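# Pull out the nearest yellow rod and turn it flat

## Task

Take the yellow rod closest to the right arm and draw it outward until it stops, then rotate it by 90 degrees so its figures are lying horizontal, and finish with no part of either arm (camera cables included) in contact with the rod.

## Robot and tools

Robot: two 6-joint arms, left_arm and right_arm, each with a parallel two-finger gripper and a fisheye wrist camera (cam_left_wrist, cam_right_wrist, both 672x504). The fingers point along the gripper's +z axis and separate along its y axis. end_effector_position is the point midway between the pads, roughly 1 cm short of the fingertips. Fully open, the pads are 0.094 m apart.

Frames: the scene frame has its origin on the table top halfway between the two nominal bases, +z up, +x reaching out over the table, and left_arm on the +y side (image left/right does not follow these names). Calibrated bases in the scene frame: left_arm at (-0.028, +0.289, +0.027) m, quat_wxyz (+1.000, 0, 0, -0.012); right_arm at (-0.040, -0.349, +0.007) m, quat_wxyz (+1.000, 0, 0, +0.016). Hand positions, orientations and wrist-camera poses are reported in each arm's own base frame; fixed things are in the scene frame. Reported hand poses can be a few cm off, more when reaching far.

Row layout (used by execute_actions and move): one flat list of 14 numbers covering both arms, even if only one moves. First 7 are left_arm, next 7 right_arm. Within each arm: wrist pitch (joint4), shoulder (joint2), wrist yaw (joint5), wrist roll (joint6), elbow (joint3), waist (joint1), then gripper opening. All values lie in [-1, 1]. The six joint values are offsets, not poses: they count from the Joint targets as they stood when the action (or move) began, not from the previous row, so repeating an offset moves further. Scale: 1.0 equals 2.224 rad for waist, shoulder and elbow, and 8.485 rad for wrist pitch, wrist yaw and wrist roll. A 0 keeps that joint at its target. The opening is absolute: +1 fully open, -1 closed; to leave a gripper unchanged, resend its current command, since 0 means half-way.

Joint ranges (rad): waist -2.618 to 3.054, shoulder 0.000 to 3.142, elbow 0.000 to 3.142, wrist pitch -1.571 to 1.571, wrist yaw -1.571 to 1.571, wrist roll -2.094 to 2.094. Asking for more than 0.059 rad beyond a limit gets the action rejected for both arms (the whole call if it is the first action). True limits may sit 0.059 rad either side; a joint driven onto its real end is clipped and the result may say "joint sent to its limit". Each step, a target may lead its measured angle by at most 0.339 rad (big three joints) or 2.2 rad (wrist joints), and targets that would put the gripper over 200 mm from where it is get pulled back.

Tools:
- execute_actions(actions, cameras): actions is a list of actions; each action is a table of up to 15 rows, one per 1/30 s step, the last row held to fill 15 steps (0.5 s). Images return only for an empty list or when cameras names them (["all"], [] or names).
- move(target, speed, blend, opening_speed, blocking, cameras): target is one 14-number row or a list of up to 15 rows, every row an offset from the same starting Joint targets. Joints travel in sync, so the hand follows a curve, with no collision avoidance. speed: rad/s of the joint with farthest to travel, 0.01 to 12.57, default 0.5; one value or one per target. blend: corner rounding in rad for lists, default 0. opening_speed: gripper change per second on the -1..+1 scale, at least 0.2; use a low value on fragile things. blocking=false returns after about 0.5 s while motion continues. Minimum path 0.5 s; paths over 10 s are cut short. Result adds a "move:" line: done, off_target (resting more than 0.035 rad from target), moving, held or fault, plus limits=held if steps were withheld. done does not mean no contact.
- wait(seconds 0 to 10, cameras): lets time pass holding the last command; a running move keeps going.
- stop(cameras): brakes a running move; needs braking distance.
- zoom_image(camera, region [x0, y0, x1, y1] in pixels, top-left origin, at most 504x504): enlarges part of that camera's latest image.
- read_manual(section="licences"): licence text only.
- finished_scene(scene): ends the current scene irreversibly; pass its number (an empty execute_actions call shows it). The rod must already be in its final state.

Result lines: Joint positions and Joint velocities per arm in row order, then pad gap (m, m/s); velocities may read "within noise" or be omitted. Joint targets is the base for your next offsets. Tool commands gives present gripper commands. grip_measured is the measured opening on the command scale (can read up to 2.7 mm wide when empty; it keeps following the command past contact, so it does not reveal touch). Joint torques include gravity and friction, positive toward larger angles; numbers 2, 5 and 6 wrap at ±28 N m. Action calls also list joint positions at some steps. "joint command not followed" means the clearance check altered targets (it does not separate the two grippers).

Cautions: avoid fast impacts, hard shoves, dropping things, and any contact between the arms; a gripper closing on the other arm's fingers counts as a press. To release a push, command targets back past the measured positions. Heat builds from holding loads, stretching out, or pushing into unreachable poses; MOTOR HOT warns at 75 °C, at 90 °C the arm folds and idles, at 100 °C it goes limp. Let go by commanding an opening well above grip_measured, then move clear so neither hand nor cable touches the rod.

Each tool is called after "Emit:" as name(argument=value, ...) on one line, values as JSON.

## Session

Emit:
execute_actions(actions=[])

Scene clock: 0.00 s.
left_arm: end_effector_position=(+0.4127, +0.0165, +0.1264) grip_measured=+1.000 end_effector_quat_wxyz=(+0.618, -0.002, +0.786, +0.007) | right_arm: end_effector_position=(+0.3903, -0.0463, +0.1052) grip_measured=+1.000 end_effector_quat_wxyz=(+0.587, +0.098, +0.798, -0.097)
Joint names: [wrist pitch, shoulder, wrist yaw, wrist roll, elbow, waist]
Joint positions: left_arm=[0.901 1.55 0.039 0.018 0.411 0.054 0.094] | right_arm=[0.871 1.537 0.276 0.046 0.357 0.003 0.094]
Joint velocities: within noise
Joint torques (N m): no reading
Heat: left arm: 40 °C; right arm: 38 °C.
Joint targets: left_arm=[0.889 1.548 0.039 0.019 0.413 0.054] | right_arm=[0.861 1.534 0.277 0.048 0.360 0.003]
Tool commands: left_gripper/opening=+1.0 right_gripper/opening=+1.0
camera_calibration:
cam_left_wrist: T_world_to_cam=[[-0.0177666, -0.985889, 0.166453, -0.00796993], [-0.580802, -0.125334, -0.804339, 0.378982], [0.813851, -0.110967, -0.570379, -0.140833], [0, 0, 0, 1]] pos_world=[0.334589, 0.0240143, 0.225829]
cam_right_wrist: T_world_to_cam=[[-0.259, -0.939853, 0.222701, 0.0247898], [-0.669431, 0.00846419, -0.742826, 0.372487], [0.696262, -0.341475, -0.631359, -0.103415], [0, 0, 0, 1]] pos_world=[0.327779, -0.0151678, 0.20588]

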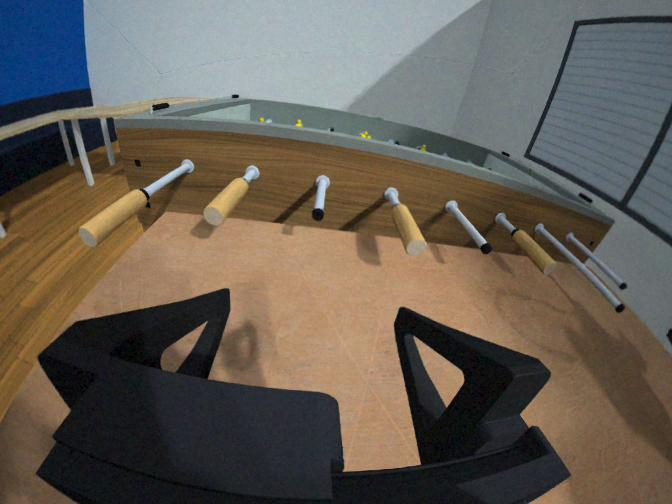

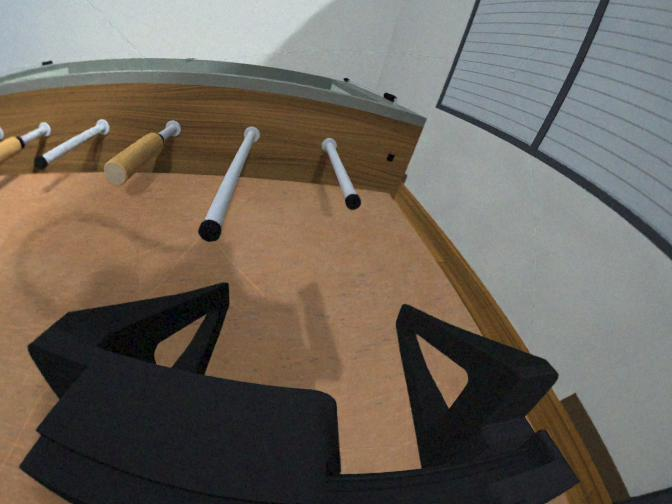

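Emit:
move(target=[[0,0,0,0,0,0,1,0.0046,-0.0827,0.0263,-0.0057,0.0405,0.2010,0.5],[0,0,0,0,0,0,1,0.0431,0.4245,0.0297,-0.0057,0.4006,0.1915,0.5]], speed=1.0, blend=[0.05,0], cameras=["cam_right_wrist"])

Scene clock: 29.07 s.
left_arm: end_effector_position=(+0.4127, +0.0165, +0.1264) grip_measured=+1.000 end_effector_quat_wxyz=(+0.618, -0.002, +0.786, +0.007) | right_arm: end_effector_position=(+0.5700, +0.1686, +0.0696) grip_measured=+0.502 end_effector_quat_wxyz=(+0.702, +0.030, +0.710, -0.034)
Joint names: [wrist pitch, shoulder, wrist yaw, wrist roll, elbow, waist]
Joint positions: left_arm=[0.901 1.55 0.039 0.018 0.411 0.054 0.094] | right_arm=[1.221 2.465 0.528 0.001 1.231 0.437 0.071]
Joint torques (N m): left_arm=[1.85 -6.76 -0.01 0.01 5.65 -0.05] | right_arm=[1.72 -10.3 0.08 -0.02 6.32 -0.7]
Heat: left arm: 40 °C; right arm: 39 °C.
Joint targets: left_arm=[0.889 1.548 0.039 0.019 0.413 0.054] | right_arm=[1.226 2.478 0.529 -0.001 1.251 0.429]
move: done
camera_calibration:
cam_right_wrist: T_world_to_cam=[[-0.135555, -0.973599, 0.183655, 0.21929], [-0.420583, -0.111289, -0.900403, 0.353845], [0.89707, -0.199296, -0.394393, -0.332447], [0, 0, 0, 1]] pos_world=[0.476775, 0.186624, 0.147215]
Images, in order (width x height): cam_right_wrist 672x504.

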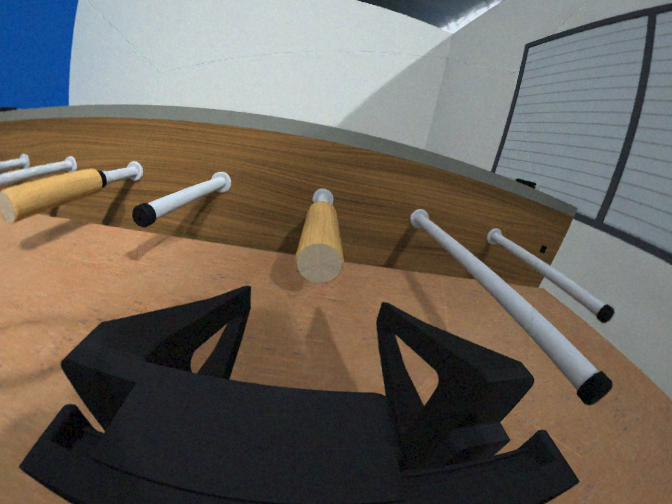

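Emit:
move(target=[0,0,0,0,0,0,1,-0.0289,0.0823,-0.0097,0,0.1929,-0.0324,0.5], speed=0.45, cameras=["cam_right_wrist"])

Scene clock: 43.77 s.
left_arm: end_effector_position=(+0.4127, +0.0165, +0.1264) grip_measured=+1.000 end_effector_quat_wxyz=(+0.618, -0.002, +0.786, +0.007) | right_arm: end_effector_position=(+0.6513, +0.1636, +0.0808) grip_measured=+0.502 end_effector_quat_wxyz=(+0.711, +0.038, +0.701, -0.033)
Joint names: [wrist pitch, shoulder, wrist yaw, wrist roll, elbow, waist]
Joint positions: left_arm=[0.901 1.55 0.039 0.018 0.411 0.054 0.094] | right_arm=[0.994 2.633 0.463 0.001 1.655 0.363 0.071]
Joint torques (N m): left_arm=[1.86 -6.8 0 0.02 5.65 -0.05] | right_arm=[1.53 -11.04 -0.13 -0.02 7.83 -0.57]
Heat: left arm: 40 °C; right arm: 41 °C.
Joint targets: left_arm=[0.889 1.548 0.039 0.019 0.413 0.054] | right_arm=[0.981 2.662 0.447 -0.001 1.680 0.357]
move: done
camera_calibration:
cam_right_wrist: T_world_to_cam=[[-0.149443, -0.974178, 0.169246, 0.233722], [-0.397989, -0.0974259, -0.912202, 0.381595], [0.905136, -0.203681, -0.373152, -0.408255], [0, 0, 0, 1]] pos_world=[0.556325, 0.181711, 0.156194]
Images, in order (width x height): cam_right_wrist 672x504.

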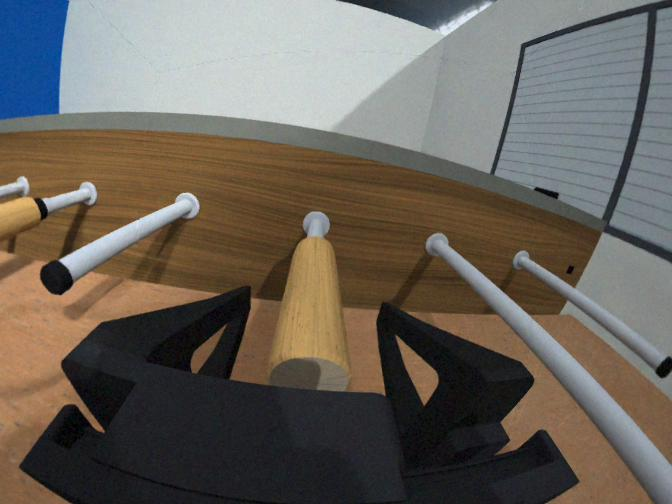

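Emit:
move(target=[0,0,0,0,0,0,1,0,0,0,0,0,0,-0.45], opening_speed=0.8)

Emit:
move(target=[0,0,0,0,0,0,1,0,0,0,-0.1851,0,0,-0.45], speed=1.0)

Emit:
move(target=[[0,0,0,0,0,0,1,0.0269,-0.0769,0.0365,0,-0.1794,0.0670,-0.45],[0,0,0,0,0,0,1,0.0456,-0.1210,0.0849,0,-0.2950,0.1619,-0.45]], speed=[0.35,0.25], blend=[0.05,0], cameras=["all"])

Scene clock: 52.27 s.
left_arm: end_effector_position=(+0.4127, +0.0165, +0.1264) grip_measured=+1.000 end_effector_quat_wxyz=(+0.618, -0.002, +0.786, +0.007) | right_arm: end_effector_position=(+0.6515, +0.1644, +0.0807) grip_measured=-0.308 end_effector_quat_wxyz=(+0.711, +0.036, +0.702, -0.031)
Joint names: [wrist pitch, shoulder, wrist yaw, wrist roll, elbow, waist]
Joint positions: left_arm=[0.901 1.55 0.039 0.018 0.411 0.054 0.094] | right_arm=[0.993 2.633 0.459 0.001 1.655 0.363 0.033]
Joint torques (N m): left_arm=[1.86 -6.79 -0.01 0.01 5.67 -0.08] | right_arm=[1.56 -11.06 -0.09 -0.02 7.79 -0.57]
Heat: left arm: 40 °C; right arm: 42 °C.
Joint targets: left_arm=[0.889 1.548 0.039 0.019 0.413 0.054] | right_arm=[0.981 2.662 0.447 -0.001 1.680 0.357]
move: done

Scene clock: 54.80 s.
left_arm: end_effector_position=(+0.4127, +0.0165, +0.1264) grip_measured=+1.000 end_effector_quat_wxyz=(+0.618, -0.002, +0.786, +0.007) | right_arm: end_effector_position=(+0.6517, +0.1641, +0.0786) grip_measured=-0.308 end_effector_quat_wxyz=(+0.484, -0.466, +0.525, -0.522)
Joint names: [wrist pitch, shoulder, wrist yaw, wrist roll, elbow, waist]
Joint positions: left_arm=[0.901 1.55 0.039 0.018 0.411 0.054 0.094] | right_arm=[0.997 2.64 0.461 -1.556 1.658 0.363 0.032]
Joint torques (N m): left_arm=[1.86 -6.79 0 0.02 5.64 -0.03] | right_arm=[1.53 -11.6 -0.11 -0.14 7.53 -0.57]
Heat: left arm: 40 °C; right arm: 42 °C.
Joint targets: left_arm=[0.889 1.548 0.039 0.019 0.413 0.054] | right_arm=[0.982 2.661 0.447 -1.571 1.680 0.357]
move: done

Scene clock: 57.87 s.
left_arm: end_effector_position=(+0.4127, +0.0165, +0.1264) grip_measured=+1.000 end_effector_quat_wxyz=(+0.618, -0.002, +0.786, +0.007) | right_arm: end_effector_position=(+0.4812, +0.1850, +0.0705) grip_measured=-0.308 end_effector_quat_wxyz=(+0.404, -0.394, +0.586, -0.582)
Joint names: [wrist pitch, shoulder, wrist yaw, wrist roll, elbow, waist]
Joint positions: left_arm=[0.901 1.55 0.039 0.018 0.411 0.054 0.094] | right_arm=[1.346 2.414 1.039 -1.561 1.074 0.667 0.032]
Joint torques (N m): left_arm=[1.86 -6.75 -0.01 0.02 5.67 -0.03] | right_arm=[1.64 -12.08 1.45 -0.1 0.42 4.45]
Heat: left arm: 40 °C; right arm: 43 °C.
Joint targets: left_arm=[0.889 1.548 0.039 0.019 0.413 0.054] | right_arm=[1.368 2.392 1.168 -1.571 1.024 0.717]
move: off_target (right_arm); right_arm: the wrist yaw is farthest, 0.128 rad from its target
camera_calibration:
cam_left_wrist: T_world_to_cam=[[-0.0177666, -0.985889, 0.166453, -0.00796993], [-0.580802, -0.125334, -0.804339, 0.378982], [0.813851, -0.110967, -0.570379, -0.140833], [0, 0, 0, 1]] pos_world=[0.334589, 0.0240143, 0.225829]
cam_right_wrist: T_world_to_cam=[[0.0103927, 0.171278, 0.985168, -0.115431], [-0.701485, -0.700866, 0.129251, 0.490757], [0.712609, -0.692423, 0.112865, -0.105049], [0, 0, 0, 1]] pos_world=[0.420317, 0.290987, 0.0621443]

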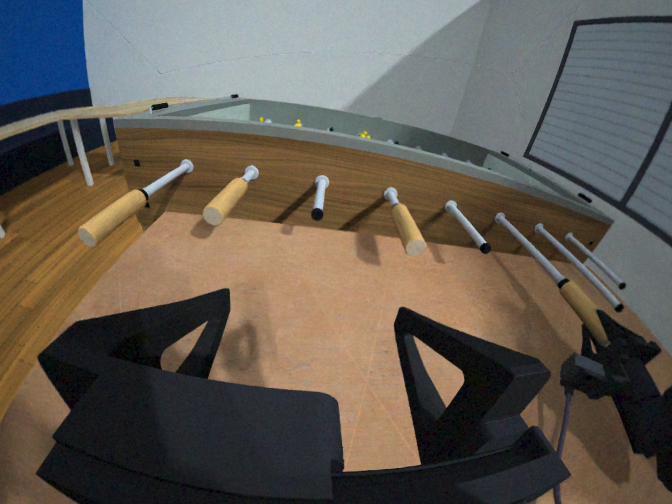

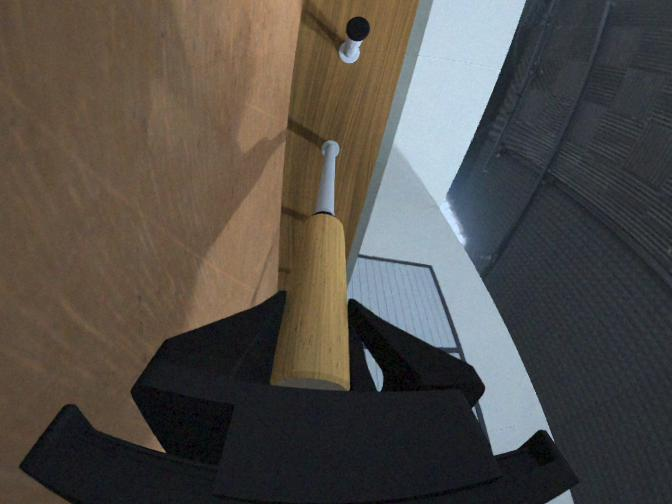

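Emit:
move(target=[0,0,0,0,0,0,1,-0.0026,0.0099,-0.0152,0,0.0225,-0.0225,-0.45], speed=0.3)

Emit:
move(target=[0,0,0,0,0,0,1,0,0,0,0,0,0,-0.07], opening_speed=0.8)

Emit:
move(target=[0,0,0,0,0,0,1,0,0,0,0,0,0.17,-0.07], speed=0.35, cameras=["all"])

Scene clock: 65.07 s.
left_arm: end_effector_position=(+0.4127, +0.0165, +0.1264) grip_measured=+1.000 end_effector_quat_wxyz=(+0.618, -0.002, +0.786, +0.007) | right_arm: end_effector_position=(+0.4825, +0.1849, +0.0706) grip_measured=-0.308 end_effector_quat_wxyz=(+0.406, -0.396, +0.585, -0.580)
Joint names: [wrist pitch, shoulder, wrist yaw, wrist roll, elbow, waist]
Joint positions: left_arm=[0.901 1.55 0.039 0.018 0.411 0.054 0.094] | right_arm=[1.346 2.414 1.029 -1.561 1.074 0.664 0.032]
Joint torques (N m): left_arm=[1.86 -6.78 0 0.01 5.63 -0.05] | right_arm=[1.44 -10.3 0.14 -0.1 3.99 0.31]
Heat: left arm: 40 °C; right arm: 43 °C.
Joint targets: left_arm=[0.889 1.548 0.039 0.019 0.413 0.054] | right_arm=[1.346 2.414 1.039 -1.571 1.074 0.667]
move: done

Scene clock: 65.77 s.
left_arm: end_effector_position=(+0.4127, +0.0165, +0.1264) grip_measured=+1.000 end_effector_quat_wxyz=(+0.618, -0.002, +0.786, +0.007) | right_arm: end_effector_position=(+0.4824, +0.1841, +0.0700) grip_measured=-0.073 end_effector_quat_wxyz=(+0.401, -0.399, +0.583, -0.583)
Joint names: [wrist pitch, shoulder, wrist yaw, wrist roll, elbow, waist]
Joint positions: left_arm=[0.901 1.55 0.039 0.018 0.411 0.054 0.094] | right_arm=[1.343 2.414 1.032 -1.572 1.074 0.663 0.044]
Joint torques (N m): left_arm=[1.85 -6.78 0 0.01 5.63 -0.05] | right_arm=[1.47 -10.3 0.12 0.04 3.99 0.36]
Heat: left arm: 40 °C; right arm: 43 °C.
Joint targets: left_arm=[0.889 1.548 0.039 0.019 0.413 0.054] | right_arm=[1.346 2.414 1.038 -1.571 1.074 0.667]
move: done

Scene clock: 67.27 s.
left_arm: end_effector_position=(+0.4127, +0.0165, +0.1264) grip_measured=+1.000 end_effector_quat_wxyz=(+0.618, -0.002, +0.786, +0.007) | right_arm: end_effector_position=(+0.3776, +0.3515, +0.0700) grip_measured=-0.073 end_effector_quat_wxyz=(+0.504, -0.503, +0.496, -0.497)
Joint names: [wrist pitch, shoulder, wrist yaw, wrist roll, elbow, waist]
Joint positions: left_arm=[0.901 1.55 0.039 0.018 0.411 0.054 0.094] | right_arm=[1.343 2.414 1.036 -1.573 1.074 1.049 0.044]
Joint torques (N m): left_arm=[1.85 -6.79 -0.01 0.01 5.64 -0.05] | right_arm=[1.46 -10.3 0.07 0.03 3.99 -0.34]
Heat: left arm: 40 °C; right arm: 43 °C.
Joint targets: left_arm=[0.889 1.548 0.039 0.019 0.413 0.054] | right_arm=[1.346 2.414 1.038 -1.571 1.074 1.045]
move: done
camera_calibration:
cam_left_wrist: T_world_to_cam=[[-0.0177666, -0.985889, 0.166453, -0.00796993], [-0.580802, -0.125334, -0.804339, 0.378982], [0.813851, -0.110967, -0.570379, -0.140833], [0, 0, 0, 1]] pos_world=[0.334589, 0.0240143, 0.225829]
cam_right_wrist: T_world_to_cam=[[-0.0530803, 0.176893, 0.982798, -0.120231], [-0.386838, -0.910981, 0.143074, 0.488926], [0.920619, -0.372589, 0.116784, -0.107049], [0, 0, 0, 1]] pos_world=[0.281304, 0.426785, 0.0607121]

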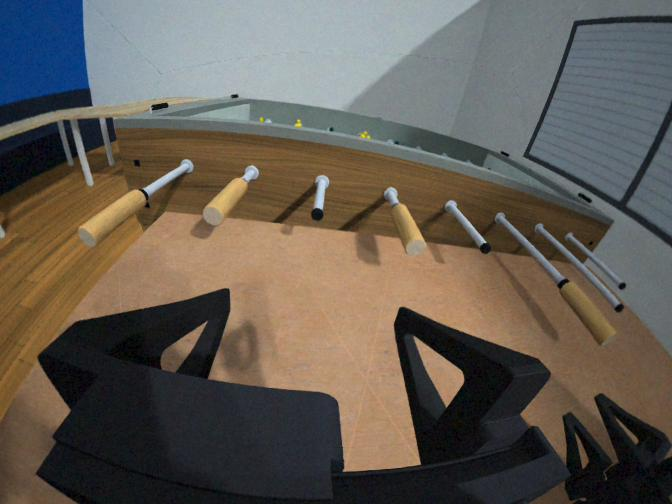

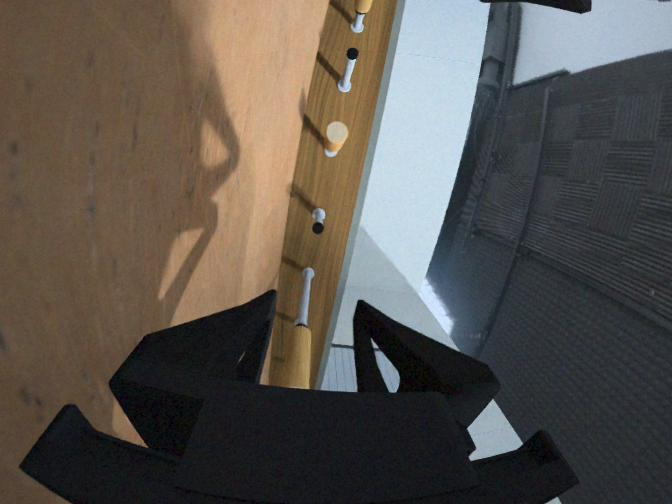

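Emit:
move(target=[[0,0,0,0,0,0,1,0,-0.2023,0,0,0,0,-0.07],[0,0,0,0,0,0,1,-0.1953,-0.1394,-0.1014,0.1997,0.3287,-0.3600,-0.07]], speed=[0.8,1.3], blend=[0.08,0], cameras=["cam_right_wrist"])

Emit:
zoom_image(camera="cam_right_wrist", region=[200, 20, 500, 220])

Scene clock: 78.43 s.
left_arm: end_effector_position=(+0.4127, +0.0165, +0.1264) grip_measured=+1.000 end_effector_quat_wxyz=(+0.618, -0.002, +0.786, +0.007) | right_arm: end_effector_position=(+0.5931, +0.1101, +0.1914) grip_measured=-0.072 end_effector_quat_wxyz=(+0.469, -0.012, +0.883, -0.002)
Joint names: [wrist pitch, shoulder, wrist yaw, wrist roll, elbow, waist]
Joint positions: left_arm=[0.901 1.55 0.039 0.018 0.411 0.054 0.094] | right_arm=[-0.299 2.083 0.188 0.111 1.774 0.237 0.044]
Joint torques (N m): left_arm=[1.85 -6.79 0.01 0.02 5.65 -0.01] | right_arm=[1.4 -9.5 0.03 0.13 9.59 0.68]
Heat: left arm: 40 °C; right arm: 43 °C.
Joint targets: left_arm=[0.889 1.548 0.039 0.019 0.413 0.054] | right_arm=[-0.311 2.104 0.178 0.123 1.805 0.244]
move: done
camera_calibration:
cam_right_wrist: T_world_to_cam=[[0.078515, -0.978553, 0.190447, 0.0154411], [-0.834928, -0.168932, -0.523791, 0.646786], [0.54473, -0.117884, -0.830285, -0.033418], [0, 0, 0, 1]] pos_world=[0.557011, 0.120433, 0.308094]
Images, in order (width x height): cam_right_wrist 672x504.

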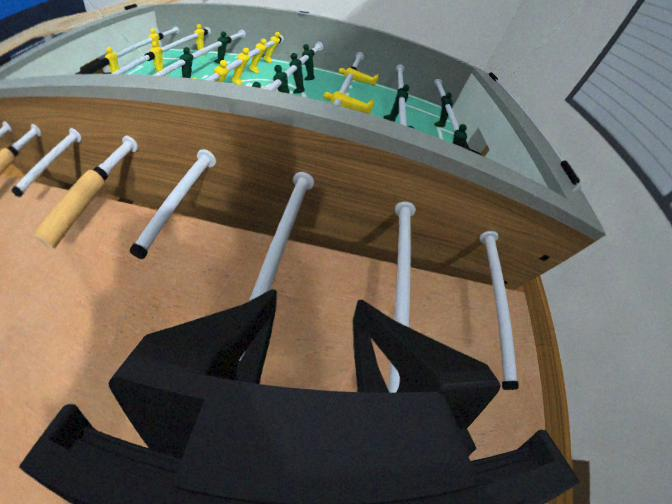

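Scaled by 1.680 from the camera's 672x504 image, which has a finer 960x720 frame.

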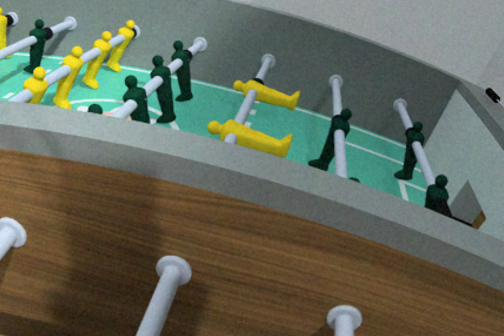

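Flat and fully out.

Emit:
finished_scene(scene=3)

The scene is finished: the task was done.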